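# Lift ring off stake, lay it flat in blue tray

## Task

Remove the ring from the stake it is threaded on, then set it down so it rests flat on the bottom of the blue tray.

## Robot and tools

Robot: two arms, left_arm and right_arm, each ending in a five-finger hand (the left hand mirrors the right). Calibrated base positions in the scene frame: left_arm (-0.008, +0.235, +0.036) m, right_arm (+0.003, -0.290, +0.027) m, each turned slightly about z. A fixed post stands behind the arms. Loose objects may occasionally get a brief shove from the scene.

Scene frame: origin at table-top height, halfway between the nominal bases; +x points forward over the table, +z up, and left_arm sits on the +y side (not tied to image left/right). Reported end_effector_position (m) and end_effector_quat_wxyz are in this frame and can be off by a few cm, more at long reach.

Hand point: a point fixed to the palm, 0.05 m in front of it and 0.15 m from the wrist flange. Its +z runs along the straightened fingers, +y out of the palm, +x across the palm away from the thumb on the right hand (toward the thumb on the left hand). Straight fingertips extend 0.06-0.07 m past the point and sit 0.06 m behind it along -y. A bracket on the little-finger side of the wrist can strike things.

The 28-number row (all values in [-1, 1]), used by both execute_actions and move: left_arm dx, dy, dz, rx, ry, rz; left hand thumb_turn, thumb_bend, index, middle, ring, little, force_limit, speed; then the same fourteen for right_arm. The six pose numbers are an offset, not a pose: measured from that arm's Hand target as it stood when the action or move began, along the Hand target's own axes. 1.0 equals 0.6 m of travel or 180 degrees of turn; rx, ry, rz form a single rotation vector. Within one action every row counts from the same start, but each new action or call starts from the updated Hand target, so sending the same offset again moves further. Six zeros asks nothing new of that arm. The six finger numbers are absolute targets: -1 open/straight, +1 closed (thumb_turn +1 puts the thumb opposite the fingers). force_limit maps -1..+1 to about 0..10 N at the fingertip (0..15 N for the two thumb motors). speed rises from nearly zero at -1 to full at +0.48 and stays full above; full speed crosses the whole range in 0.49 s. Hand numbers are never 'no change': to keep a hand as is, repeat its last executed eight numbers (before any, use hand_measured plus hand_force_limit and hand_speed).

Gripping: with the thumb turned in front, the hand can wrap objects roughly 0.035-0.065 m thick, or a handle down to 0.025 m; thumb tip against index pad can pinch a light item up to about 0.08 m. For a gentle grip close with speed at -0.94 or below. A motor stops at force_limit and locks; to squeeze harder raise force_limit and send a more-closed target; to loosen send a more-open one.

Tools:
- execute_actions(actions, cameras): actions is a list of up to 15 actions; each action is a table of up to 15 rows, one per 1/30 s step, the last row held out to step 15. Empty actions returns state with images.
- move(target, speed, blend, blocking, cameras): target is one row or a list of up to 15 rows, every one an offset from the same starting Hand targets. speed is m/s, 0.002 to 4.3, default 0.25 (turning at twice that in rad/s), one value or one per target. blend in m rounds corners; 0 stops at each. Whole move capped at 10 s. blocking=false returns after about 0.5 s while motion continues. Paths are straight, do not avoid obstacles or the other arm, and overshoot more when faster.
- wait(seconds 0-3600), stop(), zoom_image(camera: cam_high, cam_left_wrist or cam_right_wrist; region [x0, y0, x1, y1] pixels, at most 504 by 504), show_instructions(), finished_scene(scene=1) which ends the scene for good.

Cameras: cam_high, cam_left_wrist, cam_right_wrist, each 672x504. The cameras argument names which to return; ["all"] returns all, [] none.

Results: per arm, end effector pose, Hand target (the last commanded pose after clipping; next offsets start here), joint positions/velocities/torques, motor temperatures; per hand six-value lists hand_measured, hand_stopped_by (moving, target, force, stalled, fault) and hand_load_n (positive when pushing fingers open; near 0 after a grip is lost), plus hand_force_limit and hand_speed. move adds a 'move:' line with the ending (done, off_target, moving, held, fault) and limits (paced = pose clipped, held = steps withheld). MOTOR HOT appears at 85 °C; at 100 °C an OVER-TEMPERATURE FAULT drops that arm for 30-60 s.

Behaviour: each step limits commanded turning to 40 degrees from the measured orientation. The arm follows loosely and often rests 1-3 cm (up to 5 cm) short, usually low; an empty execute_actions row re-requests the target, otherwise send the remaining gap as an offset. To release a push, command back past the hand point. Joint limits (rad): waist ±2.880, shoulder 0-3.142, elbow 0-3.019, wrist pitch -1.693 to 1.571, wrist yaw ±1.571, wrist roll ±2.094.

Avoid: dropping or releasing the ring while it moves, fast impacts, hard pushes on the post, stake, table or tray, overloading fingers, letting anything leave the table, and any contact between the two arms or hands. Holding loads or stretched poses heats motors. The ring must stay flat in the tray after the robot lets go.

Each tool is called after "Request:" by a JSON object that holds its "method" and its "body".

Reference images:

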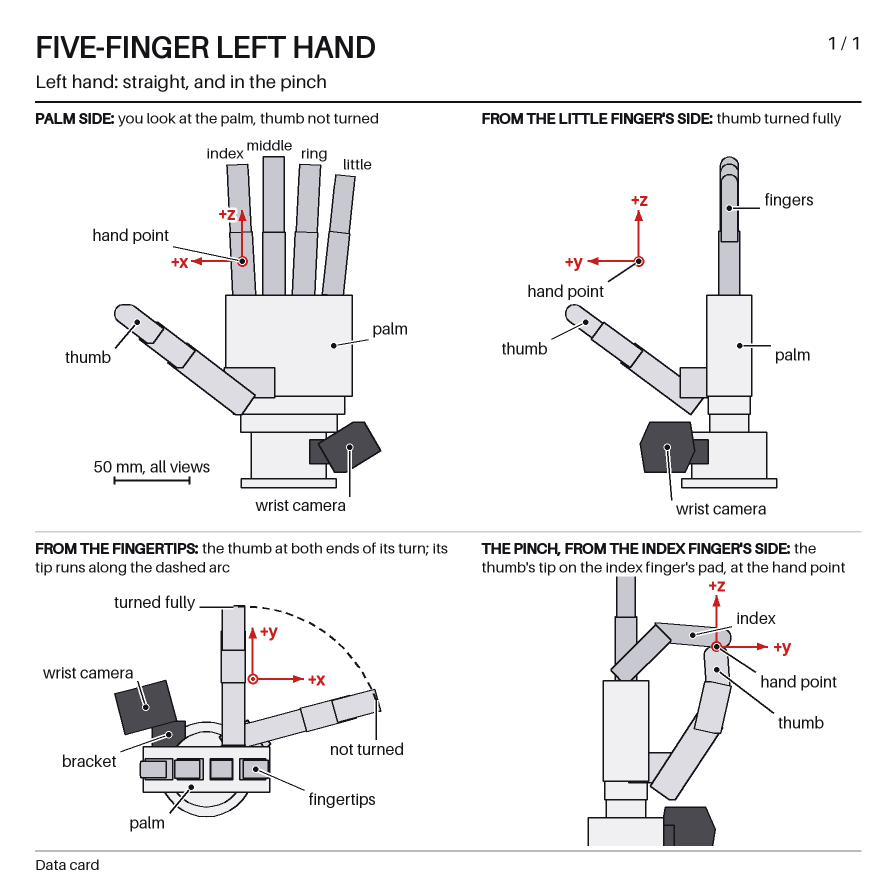

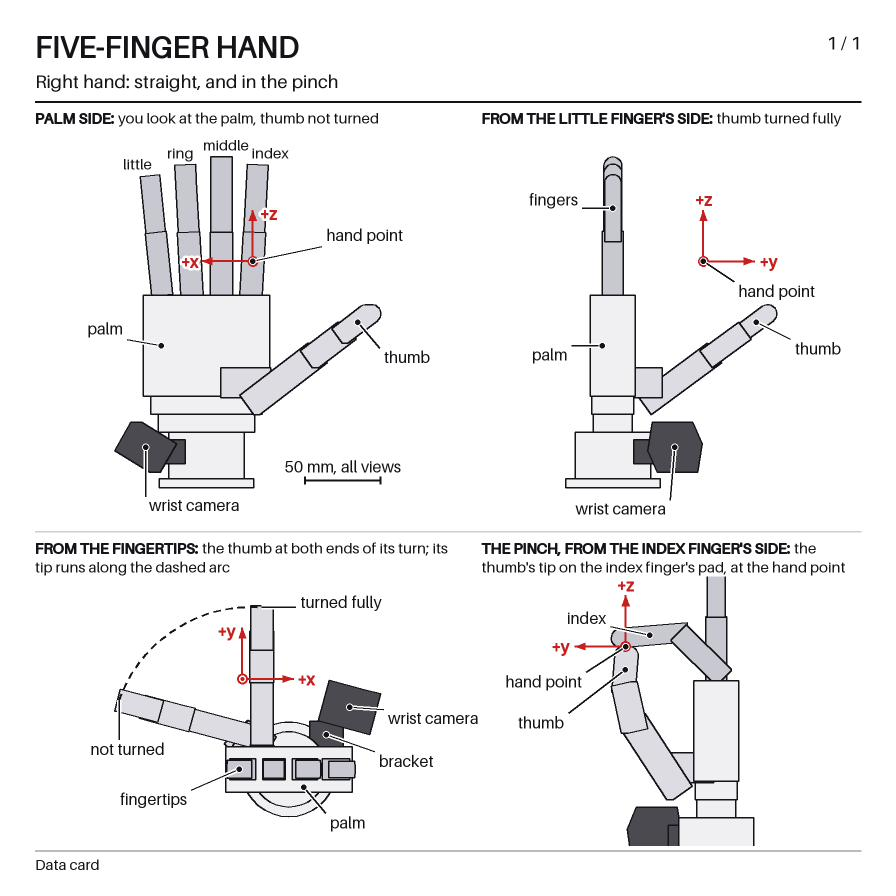

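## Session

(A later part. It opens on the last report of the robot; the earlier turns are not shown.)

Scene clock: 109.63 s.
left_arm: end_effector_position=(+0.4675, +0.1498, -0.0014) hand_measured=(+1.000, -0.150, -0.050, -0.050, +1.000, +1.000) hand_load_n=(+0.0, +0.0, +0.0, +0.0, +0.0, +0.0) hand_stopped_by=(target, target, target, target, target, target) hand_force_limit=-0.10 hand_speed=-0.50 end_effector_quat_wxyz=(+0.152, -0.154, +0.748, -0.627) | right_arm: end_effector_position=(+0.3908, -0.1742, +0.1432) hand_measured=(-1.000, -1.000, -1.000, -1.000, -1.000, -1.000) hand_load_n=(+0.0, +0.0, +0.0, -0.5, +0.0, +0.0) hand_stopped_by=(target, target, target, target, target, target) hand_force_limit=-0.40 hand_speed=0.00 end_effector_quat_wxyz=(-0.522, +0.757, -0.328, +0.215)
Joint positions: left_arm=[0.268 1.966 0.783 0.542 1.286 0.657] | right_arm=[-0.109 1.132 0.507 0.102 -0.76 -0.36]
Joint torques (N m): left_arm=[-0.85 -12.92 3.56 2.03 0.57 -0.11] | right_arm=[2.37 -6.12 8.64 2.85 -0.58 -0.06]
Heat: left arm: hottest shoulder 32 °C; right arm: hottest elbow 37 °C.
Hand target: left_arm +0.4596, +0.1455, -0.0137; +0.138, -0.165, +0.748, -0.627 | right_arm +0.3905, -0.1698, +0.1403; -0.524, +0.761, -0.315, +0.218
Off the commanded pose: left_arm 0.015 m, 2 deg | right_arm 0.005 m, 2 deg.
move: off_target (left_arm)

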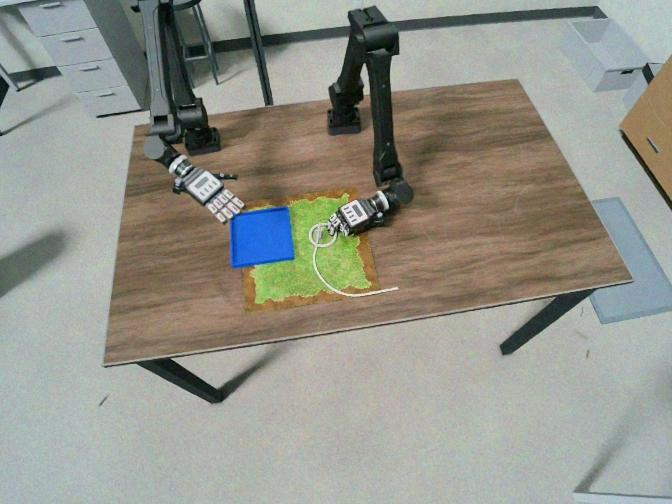

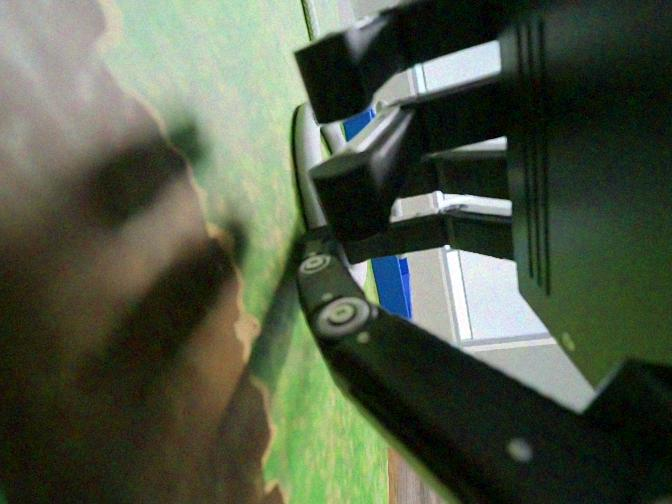

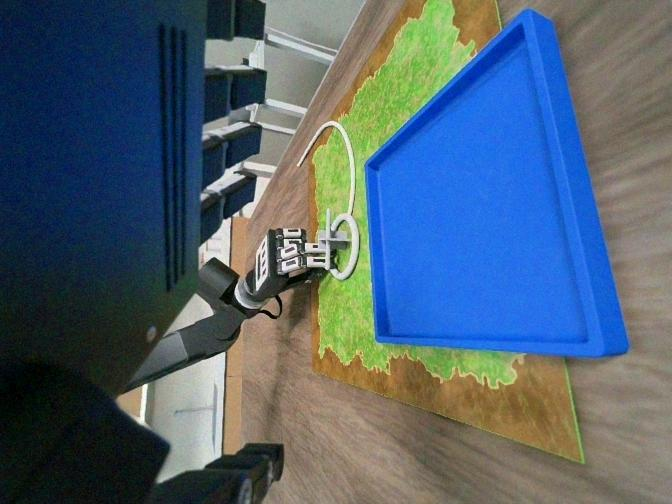

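Request:
{"method": "move", "body": {"target": [0.0007,0.0080,0.0029,0,0,0,1,-0.12,-0.05,-0.05,1,1,-0.1,-0.5,0,0,0,0,0,0,-1,-1,-1,-1,-1,-1,-0.4,0], "speed": 0.03, "cameras": ["cam_high","cam_left_wrist","cam_right_wrist"]}}

Request:
{"method": "zoom_image", "body": {"camera": "cam_left_wrist", "region": [200, 80, 440, 320]}}

Request:
{"method": "zoom_image", "body": {"camera": "cam_high", "region": [308, 210, 348, 250]}}

Request:
{"method": "zoom_image", "body": {"camera": "cam_right_wrist", "region": [290, 200, 360, 290]}}

Scene clock: 110.83 s.
left_arm: end_effector_position=(+0.4684, +0.1499, -0.0036) hand_measured=(+1.000, -0.120, -0.050, -0.050, +1.000, +1.000) hand_load_n=(+0.0, +0.0, +0.0, +0.0, +0.0, +0.0) hand_stopped_by=(target, target, target, target, target, target) hand_force_limit=-0.10 hand_speed=-0.50 end_effector_quat_wxyz=(+0.155, -0.153, +0.748, -0.627) | right_arm: end_effector_position=(+0.3908, -0.1742, +0.1432) hand_measured=(-1.000, -1.000, -1.000, -1.000, -1.000, -1.000) hand_load_n=(+0.0, +0.0, +0.0, -0.5, +0.0, +0.0) hand_stopped_by=(target, target, target, target, target, target) hand_force_limit=-0.40 hand_speed=0.00 end_effector_quat_wxyz=(-0.522, +0.757, -0.328, +0.215)
Joint positions: left_arm=[0.268 1.975 0.783 0.562 1.286 0.651] | right_arm=[-0.109 1.132 0.507 0.102 -0.76 -0.36]
Joint torques (N m): left_arm=[-0.85 -12.45 3.58 2 0.5 -0.1] | right_arm=[2.37 -5.6 8.8 2.73 -0.59 -0.13]
Heat: left arm: hottest shoulder 32 °C; right arm: hottest elbow 37 °C.
Hand target: left_arm +0.4597, +0.1446, -0.0187; +0.139, -0.165, +0.748, -0.627 | right_arm +0.3905, -0.1698, +0.1403; -0.524, +0.761, -0.315, +0.218
Off the commanded pose: left_arm 0.018 m, 2 deg | right_arm 0.005 m, 2 deg.
move: off_target (left_arm)

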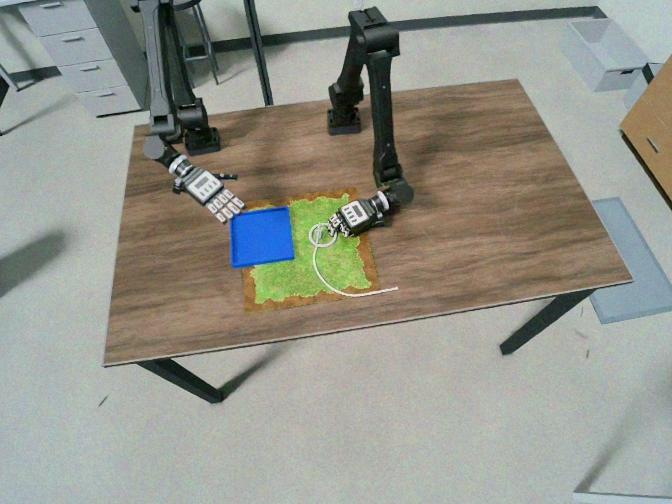

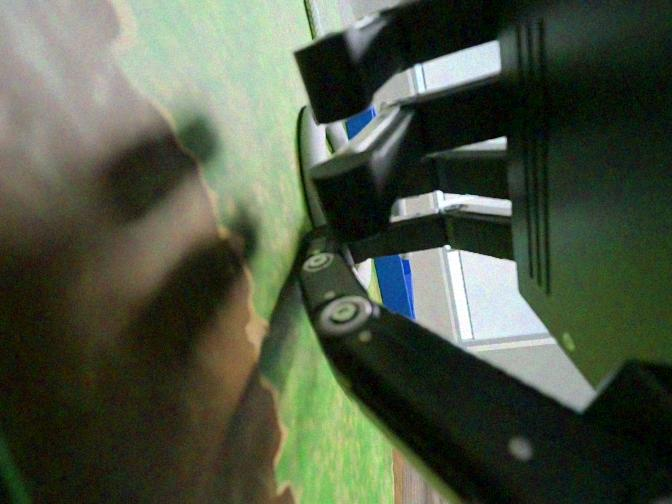

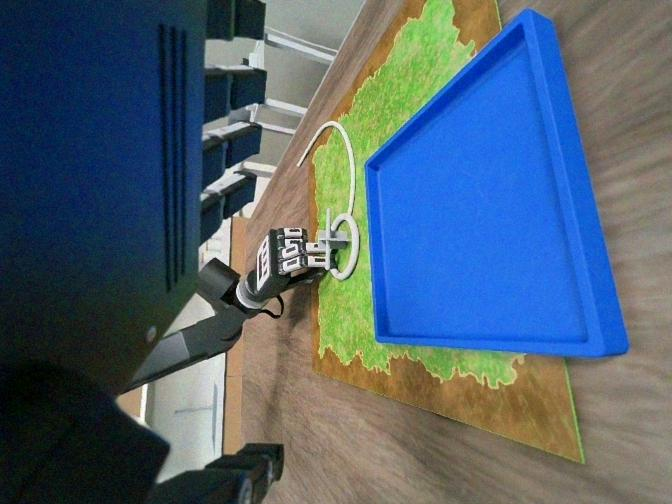

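Scaled by 2.100 from the camera's image (finer frame: 960x720).

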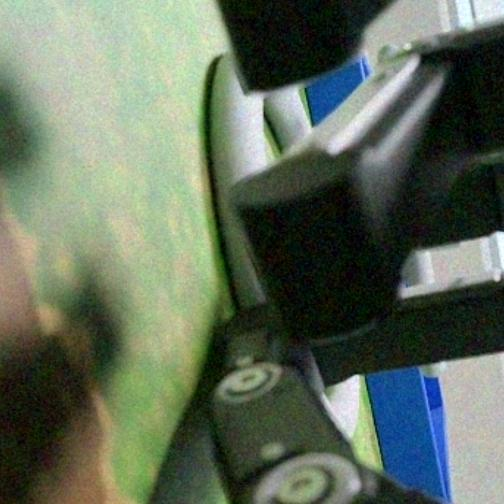

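Scaled by 12.600 from the camera's image (finer frame: 960x720).

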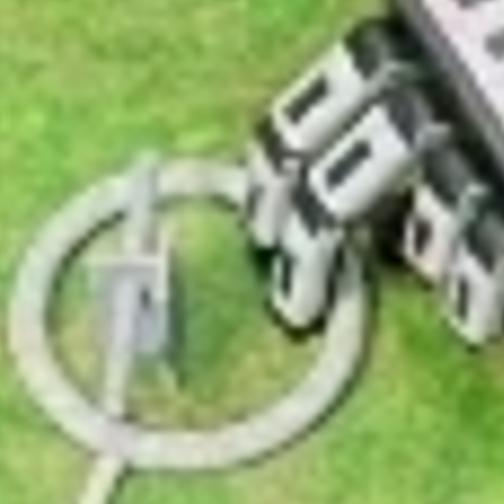

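Scaled by 5.600 from the camera's image (finer frame: 960x720).

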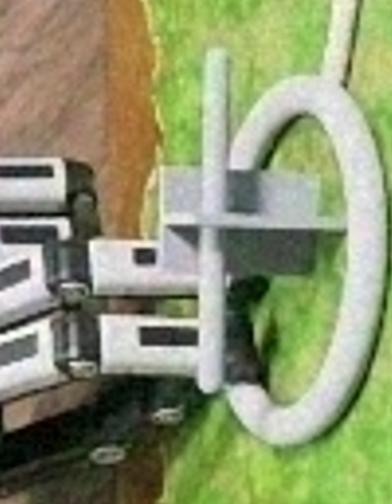

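Request:
{"method": "move", "body": {"target": [0.0005,0.0070,0.0015,0,0,0,1,-0.12,-0.02,-0.02,1,1,-0.1,-0.5,0,0,0,0,0,0,-1,-1,-1,-1,-1,-1,-0.4,0], "speed": 0.03, "cameras": ["cam_high","cam_left_wrist","cam_right_wrist"]}}

Request:
{"method": "zoom_image", "body": {"camera": "cam_left_wrist", "region": [200, 80, 440, 320]}}

Request:
{"method": "zoom_image", "body": {"camera": "cam_high", "region": [308, 210, 348, 250]}}

Request:
{"method": "zoom_image", "body": {"camera": "cam_right_wrist", "region": [290, 200, 360, 290]}}

Scene clock: 112.13 s.
left_arm: end_effector_position=(+0.4689, +0.1493, -0.0036) hand_measured=(+1.000, -0.120, -0.020, -0.020, +1.000, +1.000) hand_load_n=(+0.0, +0.0, +0.0, +0.5, +0.0, +0.0) hand_stopped_by=(target, target, target, target, target, target) hand_force_limit=-0.10 hand_speed=-0.50 end_effector_quat_wxyz=(+0.157, -0.149, +0.747, -0.629) | right_arm: end_effector_position=(+0.3908, -0.1742, +0.1432) hand_measured=(-1.000, -1.000, -1.000, -1.000, -1.000, -1.000) hand_load_n=(-0.5, +0.0, +0.0, +0.0, -0.5, -0.5) hand_stopped_by=(target, target, target, target, target, target) hand_force_limit=-0.40 hand_speed=0.00 end_effector_quat_wxyz=(-0.522, +0.757, -0.328, +0.215)
Joint positions: left_arm=[0.268 1.979 0.783 0.577 1.29 0.648] | right_arm=[-0.109 1.132 0.507 0.102 -0.76 -0.36]
Joint torques (N m): left_arm=[-1.03 -11.69 3.56 1.83 0.28 -0.05] | right_arm=[2.78 -5.95 8.7 2.81 -0.56 -0.11]
Heat: left arm: hottest shoulder 32 °C; right arm: hottest elbow 37 °C.
Hand target: left_arm +0.4594, +0.1442, -0.0231; +0.138, -0.165, +0.748, -0.627 | right_arm +0.3905, -0.1698, +0.1403; -0.524, +0.761, -0.315, +0.218
Off the commanded pose: left_arm 0.022 m, 3 deg | right_arm 0.005 m, 2 deg.
move: off_target (left_arm)

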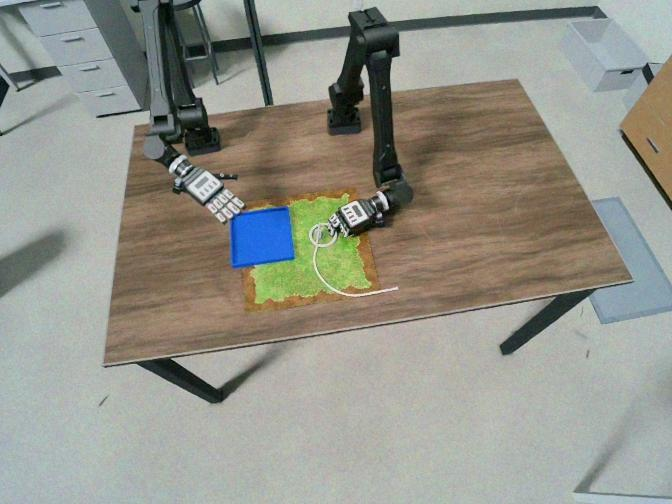

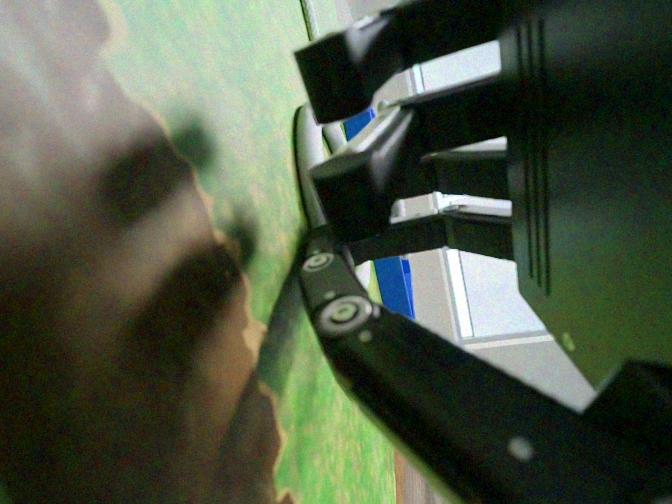

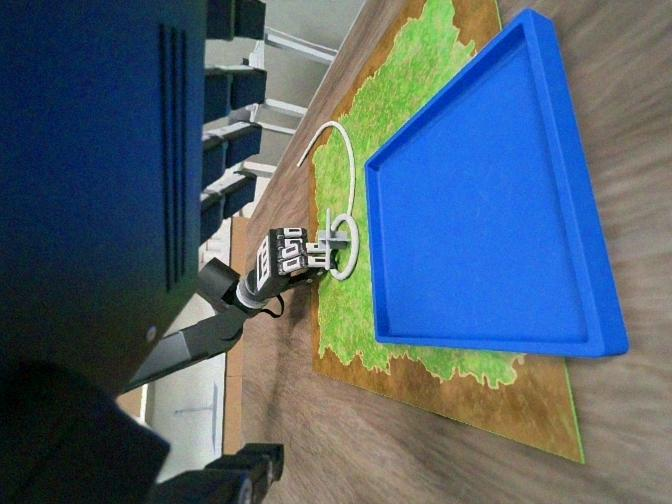

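Scaled by 2.100 from the camera's image (finer frame: 960x720).

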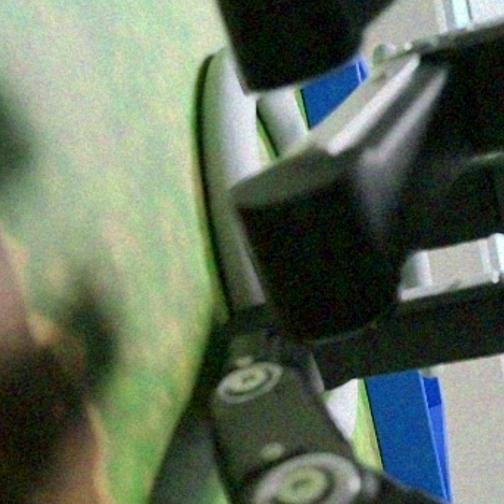

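Scaled by 12.600 from the camera's image (finer frame: 960x720).

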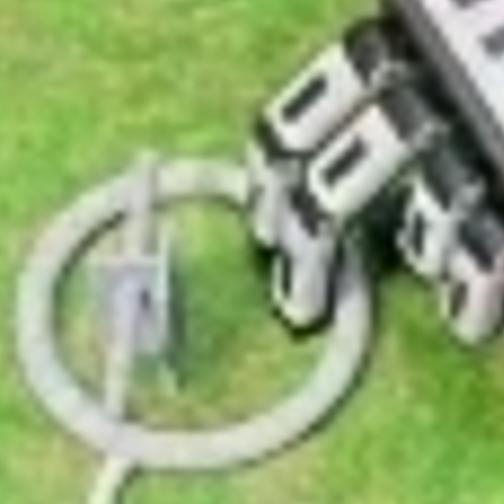

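Scaled by 5.600 from the camera's image (finer frame: 960x720).

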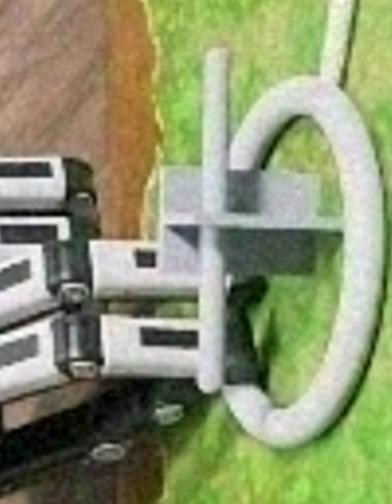

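Request:
{"method": "move", "body": {"target": [0,0,0,0,0,0,1,-0.12,0.2,0.2,1,1,-0.4,-0.9,0,0,0,0,0,0,-1,-1,-1,-1,-1,-1,-0.4,0], "speed": 0.03, "cameras": ["cam_high","cam_left_wrist","cam_right_wrist"]}}

Request:
{"method": "zoom_image", "body": {"camera": "cam_left_wrist", "region": [200, 80, 440, 320]}}

Request:
{"method": "zoom_image", "body": {"camera": "cam_high", "region": [308, 210, 348, 250]}}

Request:
{"method": "zoom_image", "body": {"camera": "cam_right_wrist", "region": [290, 200, 360, 290]}}

Scene clock: 113.67 s.
left_arm: end_effector_position=(+0.4693, +0.1483, -0.0031) hand_measured=(+1.000, -0.120, +0.100, +0.024, +1.000, +1.000) hand_load_n=(+0.0, +0.5, +2.5, +2.0, +0.0, +0.0) hand_stopped_by=(target, target, force, force, target, target) hand_force_limit=-0.40 hand_speed=-0.90 end_effector_quat_wxyz=(+0.158, -0.147, +0.747, -0.629) | right_arm: end_effector_position=(+0.3908, -0.1742, +0.1432) hand_measured=(-1.000, -1.000, -1.000, -1.000, -1.000, -1.000) hand_load_n=(+0.0, +0.0, +0.0, +0.0, +0.0, +0.0) hand_stopped_by=(target, target, target, target, target, target) hand_force_limit=-0.40 hand_speed=0.00 end_effector_quat_wxyz=(-0.522, +0.757, -0.328, +0.215)
Joint positions: left_arm=[0.265 1.979 0.783 0.582 1.291 0.647] | right_arm=[-0.109 1.132 0.507 0.102 -0.76 -0.36]
Joint torques (N m): left_arm=[-0.62 -11.93 3.56 1.69 0.23 -0.08] | right_arm=[2.32 -6.24 8.61 2.74 -0.54 -0.05]
Heat: left arm: hottest shoulder 32 °C; right arm: hottest elbow 37 °C.
Hand target: left_arm +0.4594, +0.1443, -0.0231; +0.138, -0.166, +0.748, -0.627 | right_arm +0.3905, -0.1698, +0.1403; -0.524, +0.761, -0.315, +0.218
Off the commanded pose: left_arm 0.023 m, 3 deg | right_arm 0.005 m, 2 deg.
move: done

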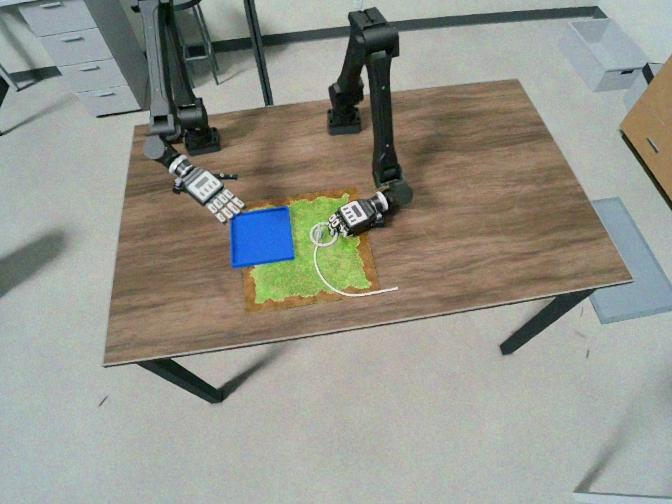

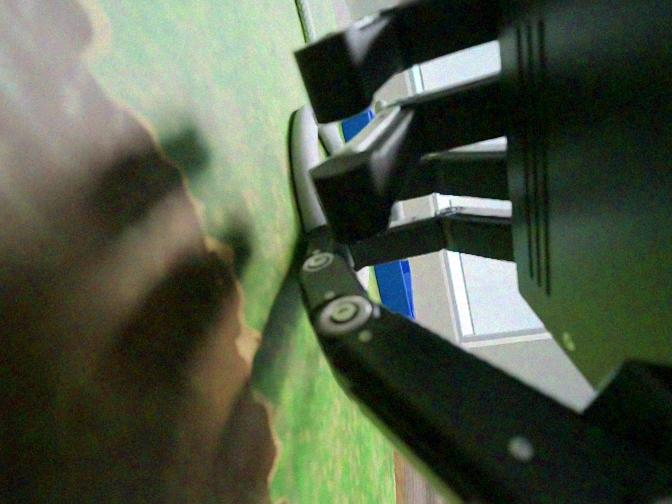

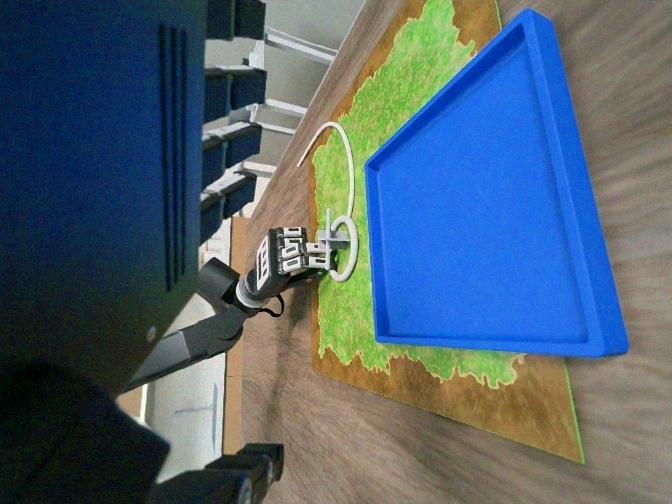

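Scaled by 2.100 from the camera's image (finer frame: 960x720).

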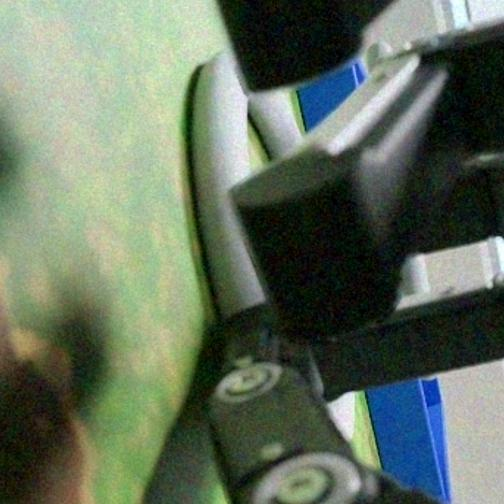

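Scaled by 12.600 from the camera's image (finer frame: 960x720).

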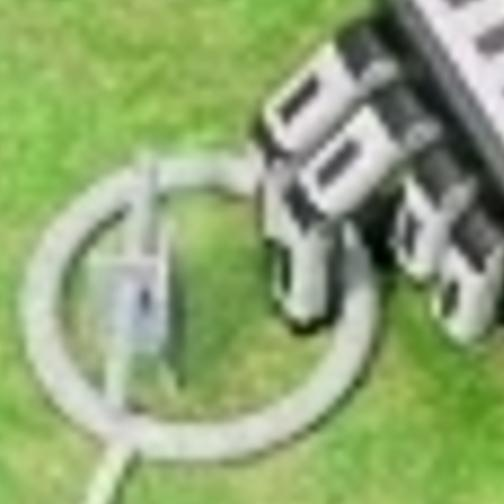

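Scaled by 5.600 from the camera's image (finer frame: 960x720).

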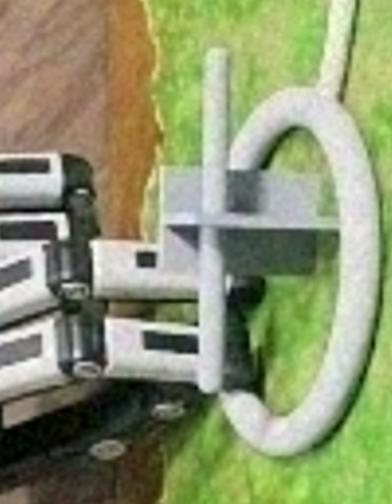

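Request:
{"method": "move", "body": {"target": [0,0,0,0,0,0,1,-0.12,0.35,0.35,1,1,-0.1,-0.9,0,0,0,0,0,0,-1,-1,-1,-1,-1,-1,-0.4,0], "speed": 0.03, "cameras": ["cam_high","cam_left_wrist","cam_right_wrist"]}}

Request:
{"method": "zoom_image", "body": {"camera": "cam_high", "region": [308, 210, 348, 250]}}

Request:
{"method": "zoom_image", "body": {"camera": "cam_right_wrist", "region": [290, 200, 360, 290]}}

Scene clock: 114.87 s.
left_arm: end_effector_position=(+0.4693, +0.1482, -0.0029) hand_measured=(+1.000, -0.120, +0.126, +0.058, +1.000, +1.000) hand_load_n=(+0.0, +2.5, +4.5, +5.0, +0.0, +0.0) hand_stopped_by=(target, target, force, force, target, target) hand_force_limit=-0.10 hand_speed=-0.90 end_effector_quat_wxyz=(+0.158, -0.146, +0.747, -0.629) | right_arm: end_effector_position=(+0.3908, -0.1742, +0.1432) hand_measured=(-1.000, -1.000, -1.000, -1.000, -1.000, -1.000) hand_load_n=(-0.5, +0.0, +0.0, +0.0, +0.0, +0.0) hand_stopped_by=(target, target, target, target, target, target) hand_force_limit=-0.40 hand_speed=0.00 end_effector_quat_wxyz=(-0.522, +0.757, -0.328, +0.215)
Joint positions: left_arm=[0.265 1.979 0.783 0.583 1.292 0.647] | right_arm=[-0.109 1.132 0.507 0.102 -0.76 -0.36]
Joint torques (N m): left_arm=[-0.62 -11.75 3.6 1.62 0.17 -0.07] | right_arm=[2.49 -5.83 8.43 2.93 -0.6 -0.02]
Heat: left arm: hottest shoulder 32 °C; right arm: hottest elbow 37 °C.
Hand target: left_arm +0.4594, +0.1443, -0.0231; +0.138, -0.166, +0.748, -0.627 | right_arm +0.3905, -0.1698, +0.1403; -0.524, +0.761, -0.315, +0.218
Off the commanded pose: left_arm 0.023 m, 3 deg | right_arm 0.005 m, 2 deg.
move: done

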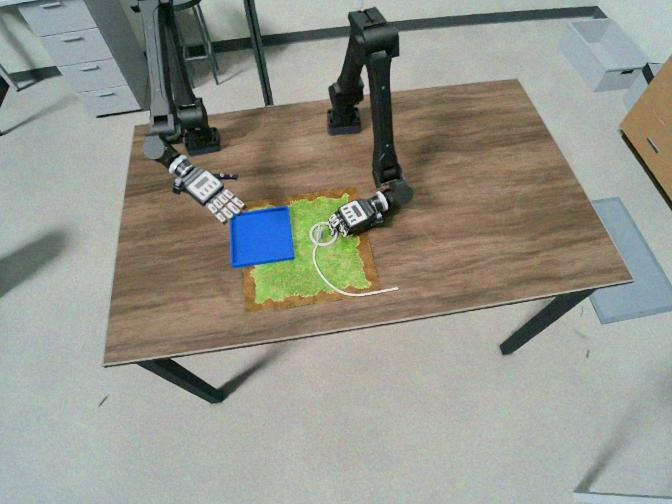

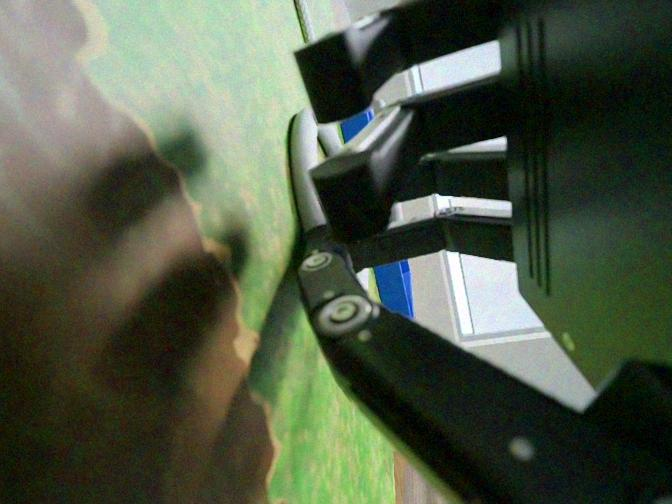

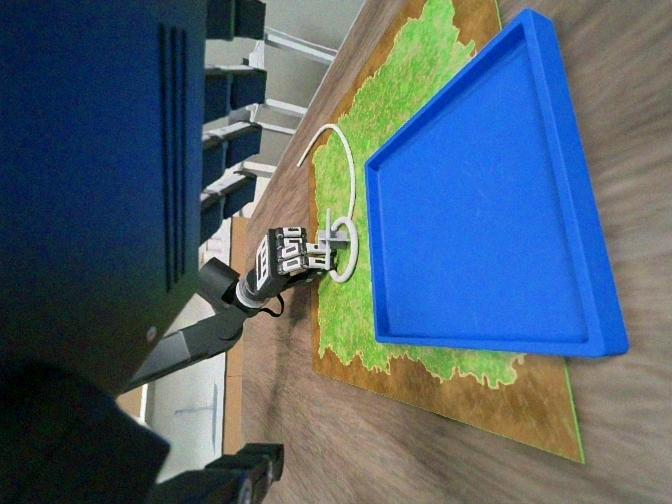

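Scaled by 12.600 from the camera's image (finer frame: 960x720).

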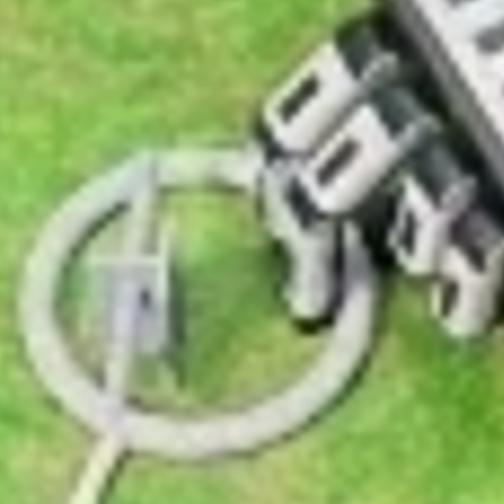

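Scaled by 5.600 from the camera's image (finer frame: 960x720).

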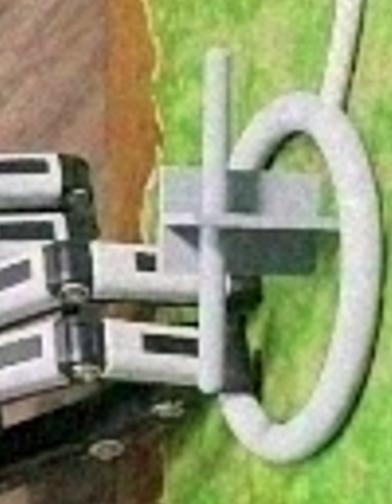

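Request:
{"method": "move", "body": {"target": [0,-0.0213,-0.0038,0,0,0,1,-0.12,0.35,0.35,1,1,-0.1,-0.9,0,0,0,0,0,0,-1,-1,-1,-1,-1,-1,-0.4,0], "speed": 0.04}}

Scene clock: 125.33 s.
left_arm: end_effector_position=(+0.4686, +0.1482, -0.0018) hand_measured=(+1.000, -0.120, +0.126, +0.058, +1.000, +1.000) hand_load_n=(+0.0, +1.5, +3.5, +3.0, +0.0, +0.0) hand_stopped_by=(target, target, force, force, target, target) hand_force_limit=-0.10 hand_speed=-0.90 end_effector_quat_wxyz=(+0.155, -0.150, +0.747, -0.629) | right_arm: end_effector_position=(+0.3908, -0.1742, +0.1432) hand_measured=(-1.000, -1.000, -1.000, -1.000, -1.000, -1.000) hand_load_n=(-0.5, +0.0, +0.0, +0.0, +0.0, +0.0) hand_stopped_by=(target, target, target, target, target, target) hand_force_limit=-0.40 hand_speed=0.00 end_effector_quat_wxyz=(-0.522, +0.757, -0.328, +0.215)
Joint positions: left_arm=[0.265 1.973 0.783 0.57 1.29 0.645] | right_arm=[-0.109 1.132 0.507 0.102 -0.76 -0.36]
Joint torques (N m): left_arm=[-0.67 -14.33 3.32 0.87 0.29 -0.08] | right_arm=[3.31 -5.48 8.57 2.81 -0.6 -0.1]
Heat: left arm: hottest shoulder 32 °C; right arm: hottest elbow 36 °C.
Hand target: left_arm +0.4594, +0.1444, -0.0101; +0.139, -0.166, +0.748, -0.627 | right_arm +0.3905, -0.1698, +0.1403; -0.524, +0.761, -0.315, +0.218
Off the commanded pose: left_arm 0.013 m, 3 deg | right_arm 0.005 m, 2 deg.
move: off_target (left_arm)

Request:
{"method": "move", "body": {"target": [-0.0327,-0.0141,0.0408,0,0,0,1,-0.12,0.4,0.4,1,1,0.1,-0.9,0,0,0,0,0,0,-1,-1,-1,-1,-1,-1,-0.4,0], "speed": 0.04, "cameras": ["cam_high","cam_left_wrist","cam_right_wrist"]}}

Request:
{"method": "zoom_image", "body": {"camera": "cam_high", "region": [308, 210, 348, 250]}}

Request:
{"method": "zoom_image", "body": {"camera": "cam_right_wrist", "region": [290, 200, 360, 290]}}

Scene clock: 127.30 s.
left_arm: end_effector_position=(+0.4818, +0.1337, +0.0024) hand_measured=(+1.000, -0.120, +0.142, +0.094, +1.000, +1.000) hand_load_n=(+0.0, +0.0, +0.5, +1.0, +0.0, +0.0) hand_stopped_by=(target, target, force, force, target, target) hand_force_limit=0.10 hand_speed=-0.90 end_effector_quat_wxyz=(+0.143, -0.165, +0.748, -0.627) | right_arm: end_effector_position=(+0.3908, -0.1742, +0.1432) hand_measured=(-1.000, -1.000, -1.000, -1.000, -1.000, -1.000) hand_load_n=(+0.0, +0.0, +0.0, +0.0, +0.0, +0.0) hand_stopped_by=(target, target, target, target, target, target) hand_force_limit=-0.40 hand_speed=0.00 end_effector_quat_wxyz=(-0.522, +0.757, -0.328, +0.215)
Joint positions: left_arm=[0.227 1.978 0.813 0.587 1.25 0.563] | right_arm=[-0.109 1.132 0.507 0.102 -0.76 -0.36]
Joint torques (N m): left_arm=[-1.14 -12.86 6.3 2.07 0.37 -0.08] | right_arm=[3.08 -6.12 8.64 2.69 -0.5 -0.05]
Heat: left arm: hottest shoulder 32 °C; right arm: hottest elbow 36 °C.
Hand target: left_arm +0.4879, +0.1293, -0.0061; +0.138, -0.166, +0.748, -0.627 | right_arm +0.3905, -0.1698, +0.1403; -0.524, +0.761, -0.315, +0.218
Off the commanded pose: left_arm 0.011 m, 1 deg | right_arm 0.005 m, 2 deg.
move: off_target (left_arm)

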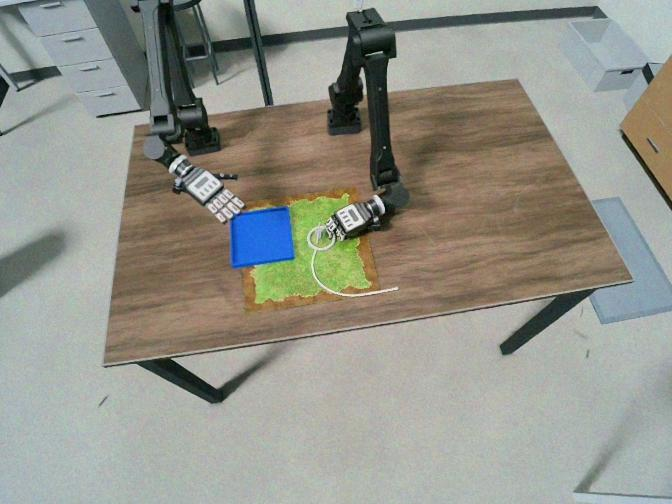

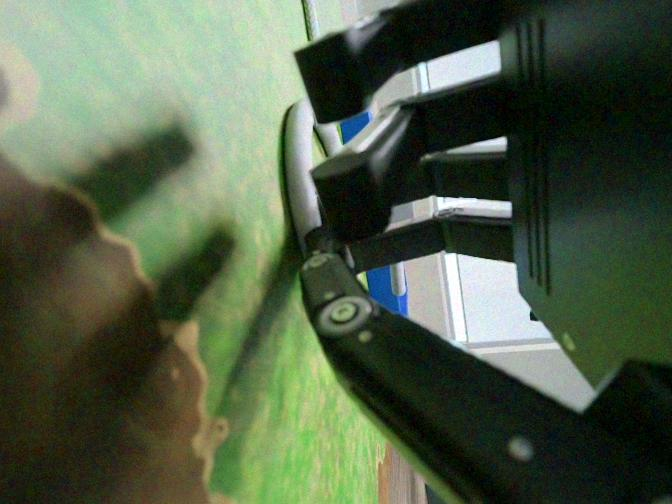

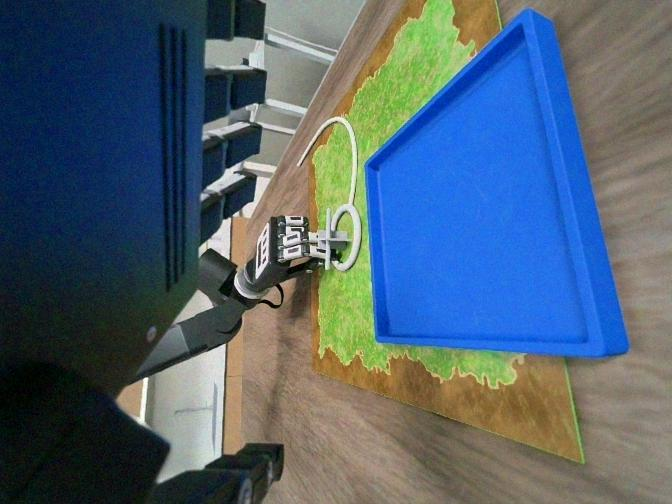

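Scaled by 12.600 from the camera's image (finer frame: 960x720).

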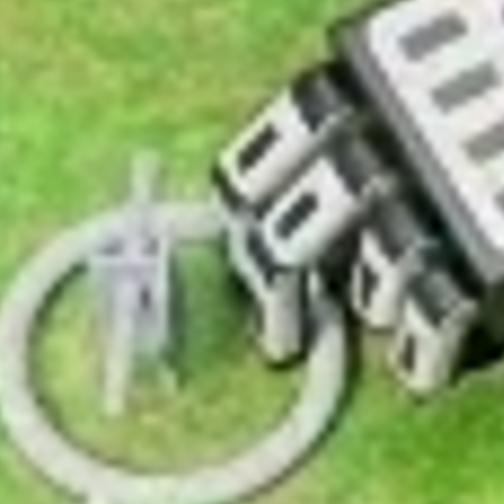

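Scaled by 5.600 from the camera's image (finer frame: 960x720).

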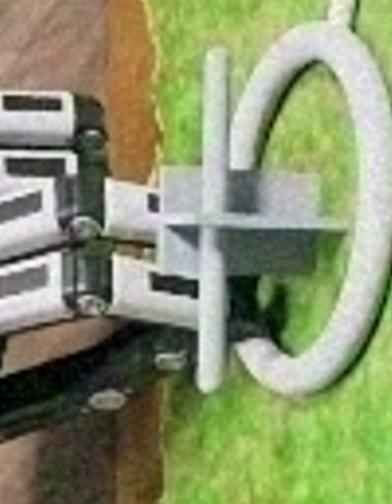

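Request:
{"method": "zoom_image", "body": {"camera": "cam_left_wrist", "region": [240, 140, 400, 300]}}

Scaled by 3.150 from the camera's image (finer frame: 960x720).

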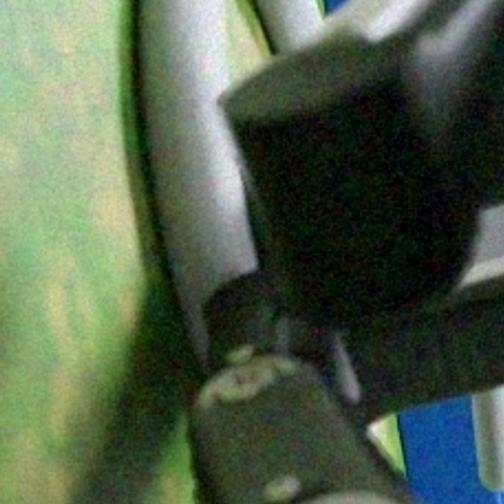

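Request:
{"method": "move", "body": {"target": [0,-0.0197,-0.0035,-0.0278,0,0,1,-0.12,-0.1,-0.1,1,1,-0.1,-0.6,0,0,0,0,0,0,-1,-1,-1,-1,-1,-1,-0.4,0], "speed": 0.04}}

Scene clock: 133.80 s.
left_arm: end_effector_position=(+0.4785, +0.1353, -0.0005) hand_measured=(+1.000, -0.120, -0.100, -0.100, +1.000, +1.000) hand_load_n=(+0.0, +0.0, -1.0, +0.0, +0.0, +0.5) hand_stopped_by=(target, target, target, target, target, target) hand_force_limit=-0.10 hand_speed=-0.60 end_effector_quat_wxyz=(+0.126, -0.187, +0.773, -0.594) | right_arm: end_effector_position=(+0.3908, -0.1742, +0.1432) hand_measured=(-1.000, -1.000, -1.000, -1.000, -1.000, -1.000) hand_load_n=(-0.5, +0.0, +0.0, +0.0, -0.5, +0.0) hand_stopped_by=(target, target, target, target, target, target) hand_force_limit=-0.40 hand_speed=0.00 end_effector_quat_wxyz=(-0.522, +0.757, -0.328, +0.215)
Joint positions: left_arm=[0.213 1.926 0.836 0.329 1.179 0.693] | right_arm=[-0.109 1.132 0.507 0.102 -0.76 -0.36]
Joint torques (N m): left_arm=[-1.26 -15.74 6.99 1.05 0.76 0.11] | right_arm=[2.67 -6.42 8.66 2.96 -0.58 -0.06]
Heat: left arm: hottest shoulder 32 °C; right arm: hottest elbow 36 °C.
Hand target: left_arm +0.4879, +0.1293, +0.0059; +0.131, -0.171, +0.775, -0.594 | right_arm +0.3905, -0.1698, +0.1403; -0.524, +0.761, -0.315, +0.218
Off the commanded pose: left_arm 0.013 m, 2 deg | right_arm 0.005 m, 2 deg.
move: off_target (left_arm)

Request:
{"method": "move", "body": {"target": [0,-0.0078,-0.0224,0,0,0,1,-0.2,-0.1,-0.1,1,1,-0.1,-0.6,0,0,0,0,0,0,-1,-1,-1,-1,-1,-1,-0.4,0], "speed": 0.04, "cameras": ["cam_high","cam_left_wrist","cam_right_wrist"]}}

Request:
{"method": "zoom_image", "body": {"camera": "cam_left_wrist", "region": [200, 80, 440, 320]}}

Request:
{"method": "zoom_image", "body": {"camera": "cam_high", "region": [308, 210, 348, 250]}}

Request:
{"method": "zoom_image", "body": {"camera": "cam_right_wrist", "region": [290, 200, 360, 290]}}

Scene clock: 135.57 s.
left_arm: end_effector_position=(+0.4728, +0.1341, +0.0083) hand_measured=(+1.000, -0.200, -0.100, -0.100, +1.000, +1.000) hand_load_n=(+0.0, +0.0, +0.0, +0.0, +0.0, +0.0) hand_stopped_by=(target, target, target, target, target, target) hand_force_limit=-0.10 hand_speed=-0.60 end_effector_quat_wxyz=(+0.120, -0.178, +0.775, -0.595) | right_arm: end_effector_position=(+0.3908, -0.1742, +0.1432) hand_measured=(-1.000, -1.000, -1.000, -1.000, -1.000, -1.000) hand_load_n=(+0.0, +0.0, +0.0, +0.0, +0.0, +0.0) hand_stopped_by=(target, target, target, target, target, target) hand_force_limit=-0.40 hand_speed=0.00 end_effector_quat_wxyz=(-0.522, +0.757, -0.328, +0.215)
Joint positions: left_arm=[0.213 1.896 0.836 0.259 1.194 0.739] | right_arm=[-0.109 1.132 0.507 0.102 -0.76 -0.36]
Joint torques (N m): left_arm=[0.62 -15.09 6.93 1.02 0.9 0.11] | right_arm=[2.61 -5.66 8.79 2.82 -0.55 -0.05]
Heat: left arm: hottest shoulder 32 °C; right arm: hottest elbow 36 °C.
Hand target: left_arm +0.4830, +0.1400, +0.0140; +0.131, -0.171, +0.775, -0.594 | right_arm +0.3905, -0.1698, +0.1403; -0.524, +0.761, -0.315, +0.218
Off the commanded pose: left_arm 0.013 m, 1 deg | right_arm 0.005 m, 2 deg.
move: off_target (left_arm)

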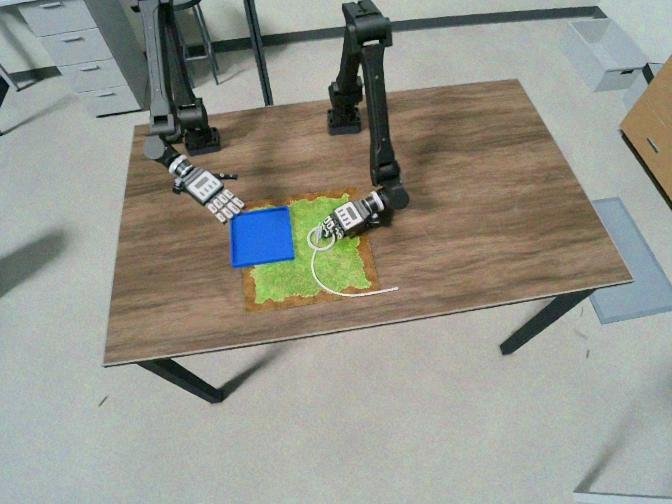

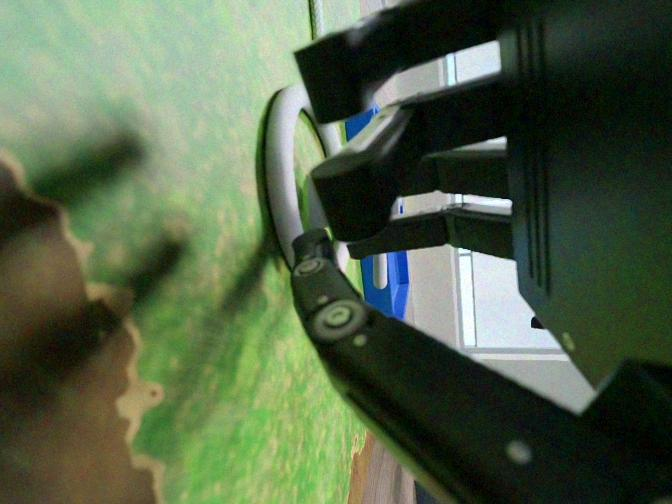

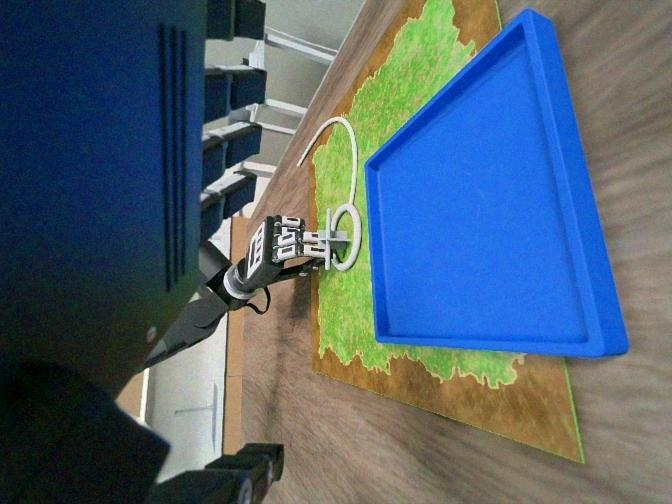

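Scaled by 2.100 from the camera's image (finer frame: 960x720).

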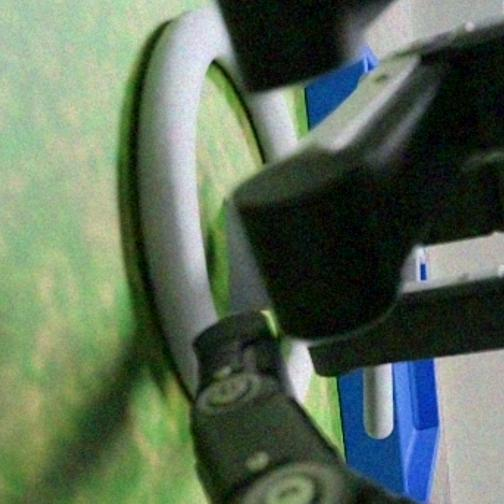

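Scaled by 12.600 from the camera's image (finer frame: 960x720).

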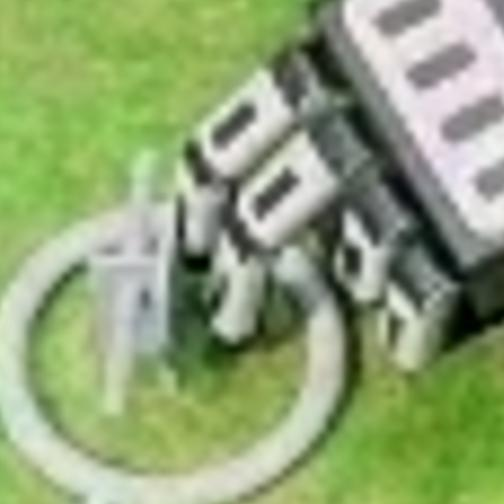

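Scaled by 5.600 from the camera's image (finer frame: 960x720).

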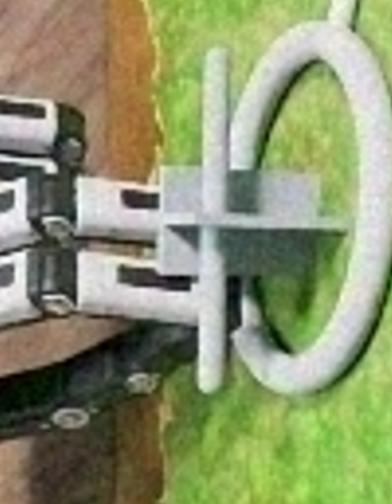

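Request:
{"method": "move", "body": {"target": [-0.0063,0.0035,-0.0131,0,0,0,1,-0.2,-0.1,-0.1,1,1,-0.1,-0.6,0,0,0,0,0,0,-1,-1,-1,-1,-1,-1,-0.4,0], "speed": 0.04}}

Scene clock: 136.97 s.
left_arm: end_effector_position=(+0.4707, +0.1425, +0.0073) hand_measured=(+1.000, -0.200, -0.100, -0.100, +1.000, +1.000) hand_load_n=(+0.0, +0.0, +0.0, +0.0, +0.0, +0.0) hand_stopped_by=(target, target, target, target, target, target) hand_force_limit=-0.10 hand_speed=-0.60 end_effector_quat_wxyz=(+0.118, -0.179, +0.775, -0.595) | right_arm: end_effector_position=(+0.3908, -0.1742, +0.1432) hand_measured=(-1.000, -1.000, -1.000, -1.000, -1.000, -1.000) hand_load_n=(-0.5, +0.0, +0.0, +0.0, -0.5, +0.0) hand_stopped_by=(target, target, target, target, target, target) hand_force_limit=-0.40 hand_speed=0.00 end_effector_quat_wxyz=(-0.522, +0.757, -0.328, +0.215)
Joint positions: left_arm=[0.232 1.896 0.842 0.212 1.208 0.778] | right_arm=[-0.109 1.132 0.507 0.102 -0.76 -0.36]
Joint torques (N m): left_arm=[0.38 -15.38 7.21 0.98 0.94 0.11] | right_arm=[3.08 -5.95 8.59 2.84 -0.54 -0.04]
Heat: left arm: hottest shoulder 32 °C; right arm: hottest elbow 36 °C.
Hand target: left_arm +0.4830, +0.1490, +0.0140; +0.131, -0.171, +0.775, -0.594 | right_arm +0.3905, -0.1698, +0.1403; -0.524, +0.761, -0.315, +0.218
Off the commanded pose: left_arm 0.015 m, 2 deg | right_arm 0.005 m, 2 deg.
move: off_target (left_arm)


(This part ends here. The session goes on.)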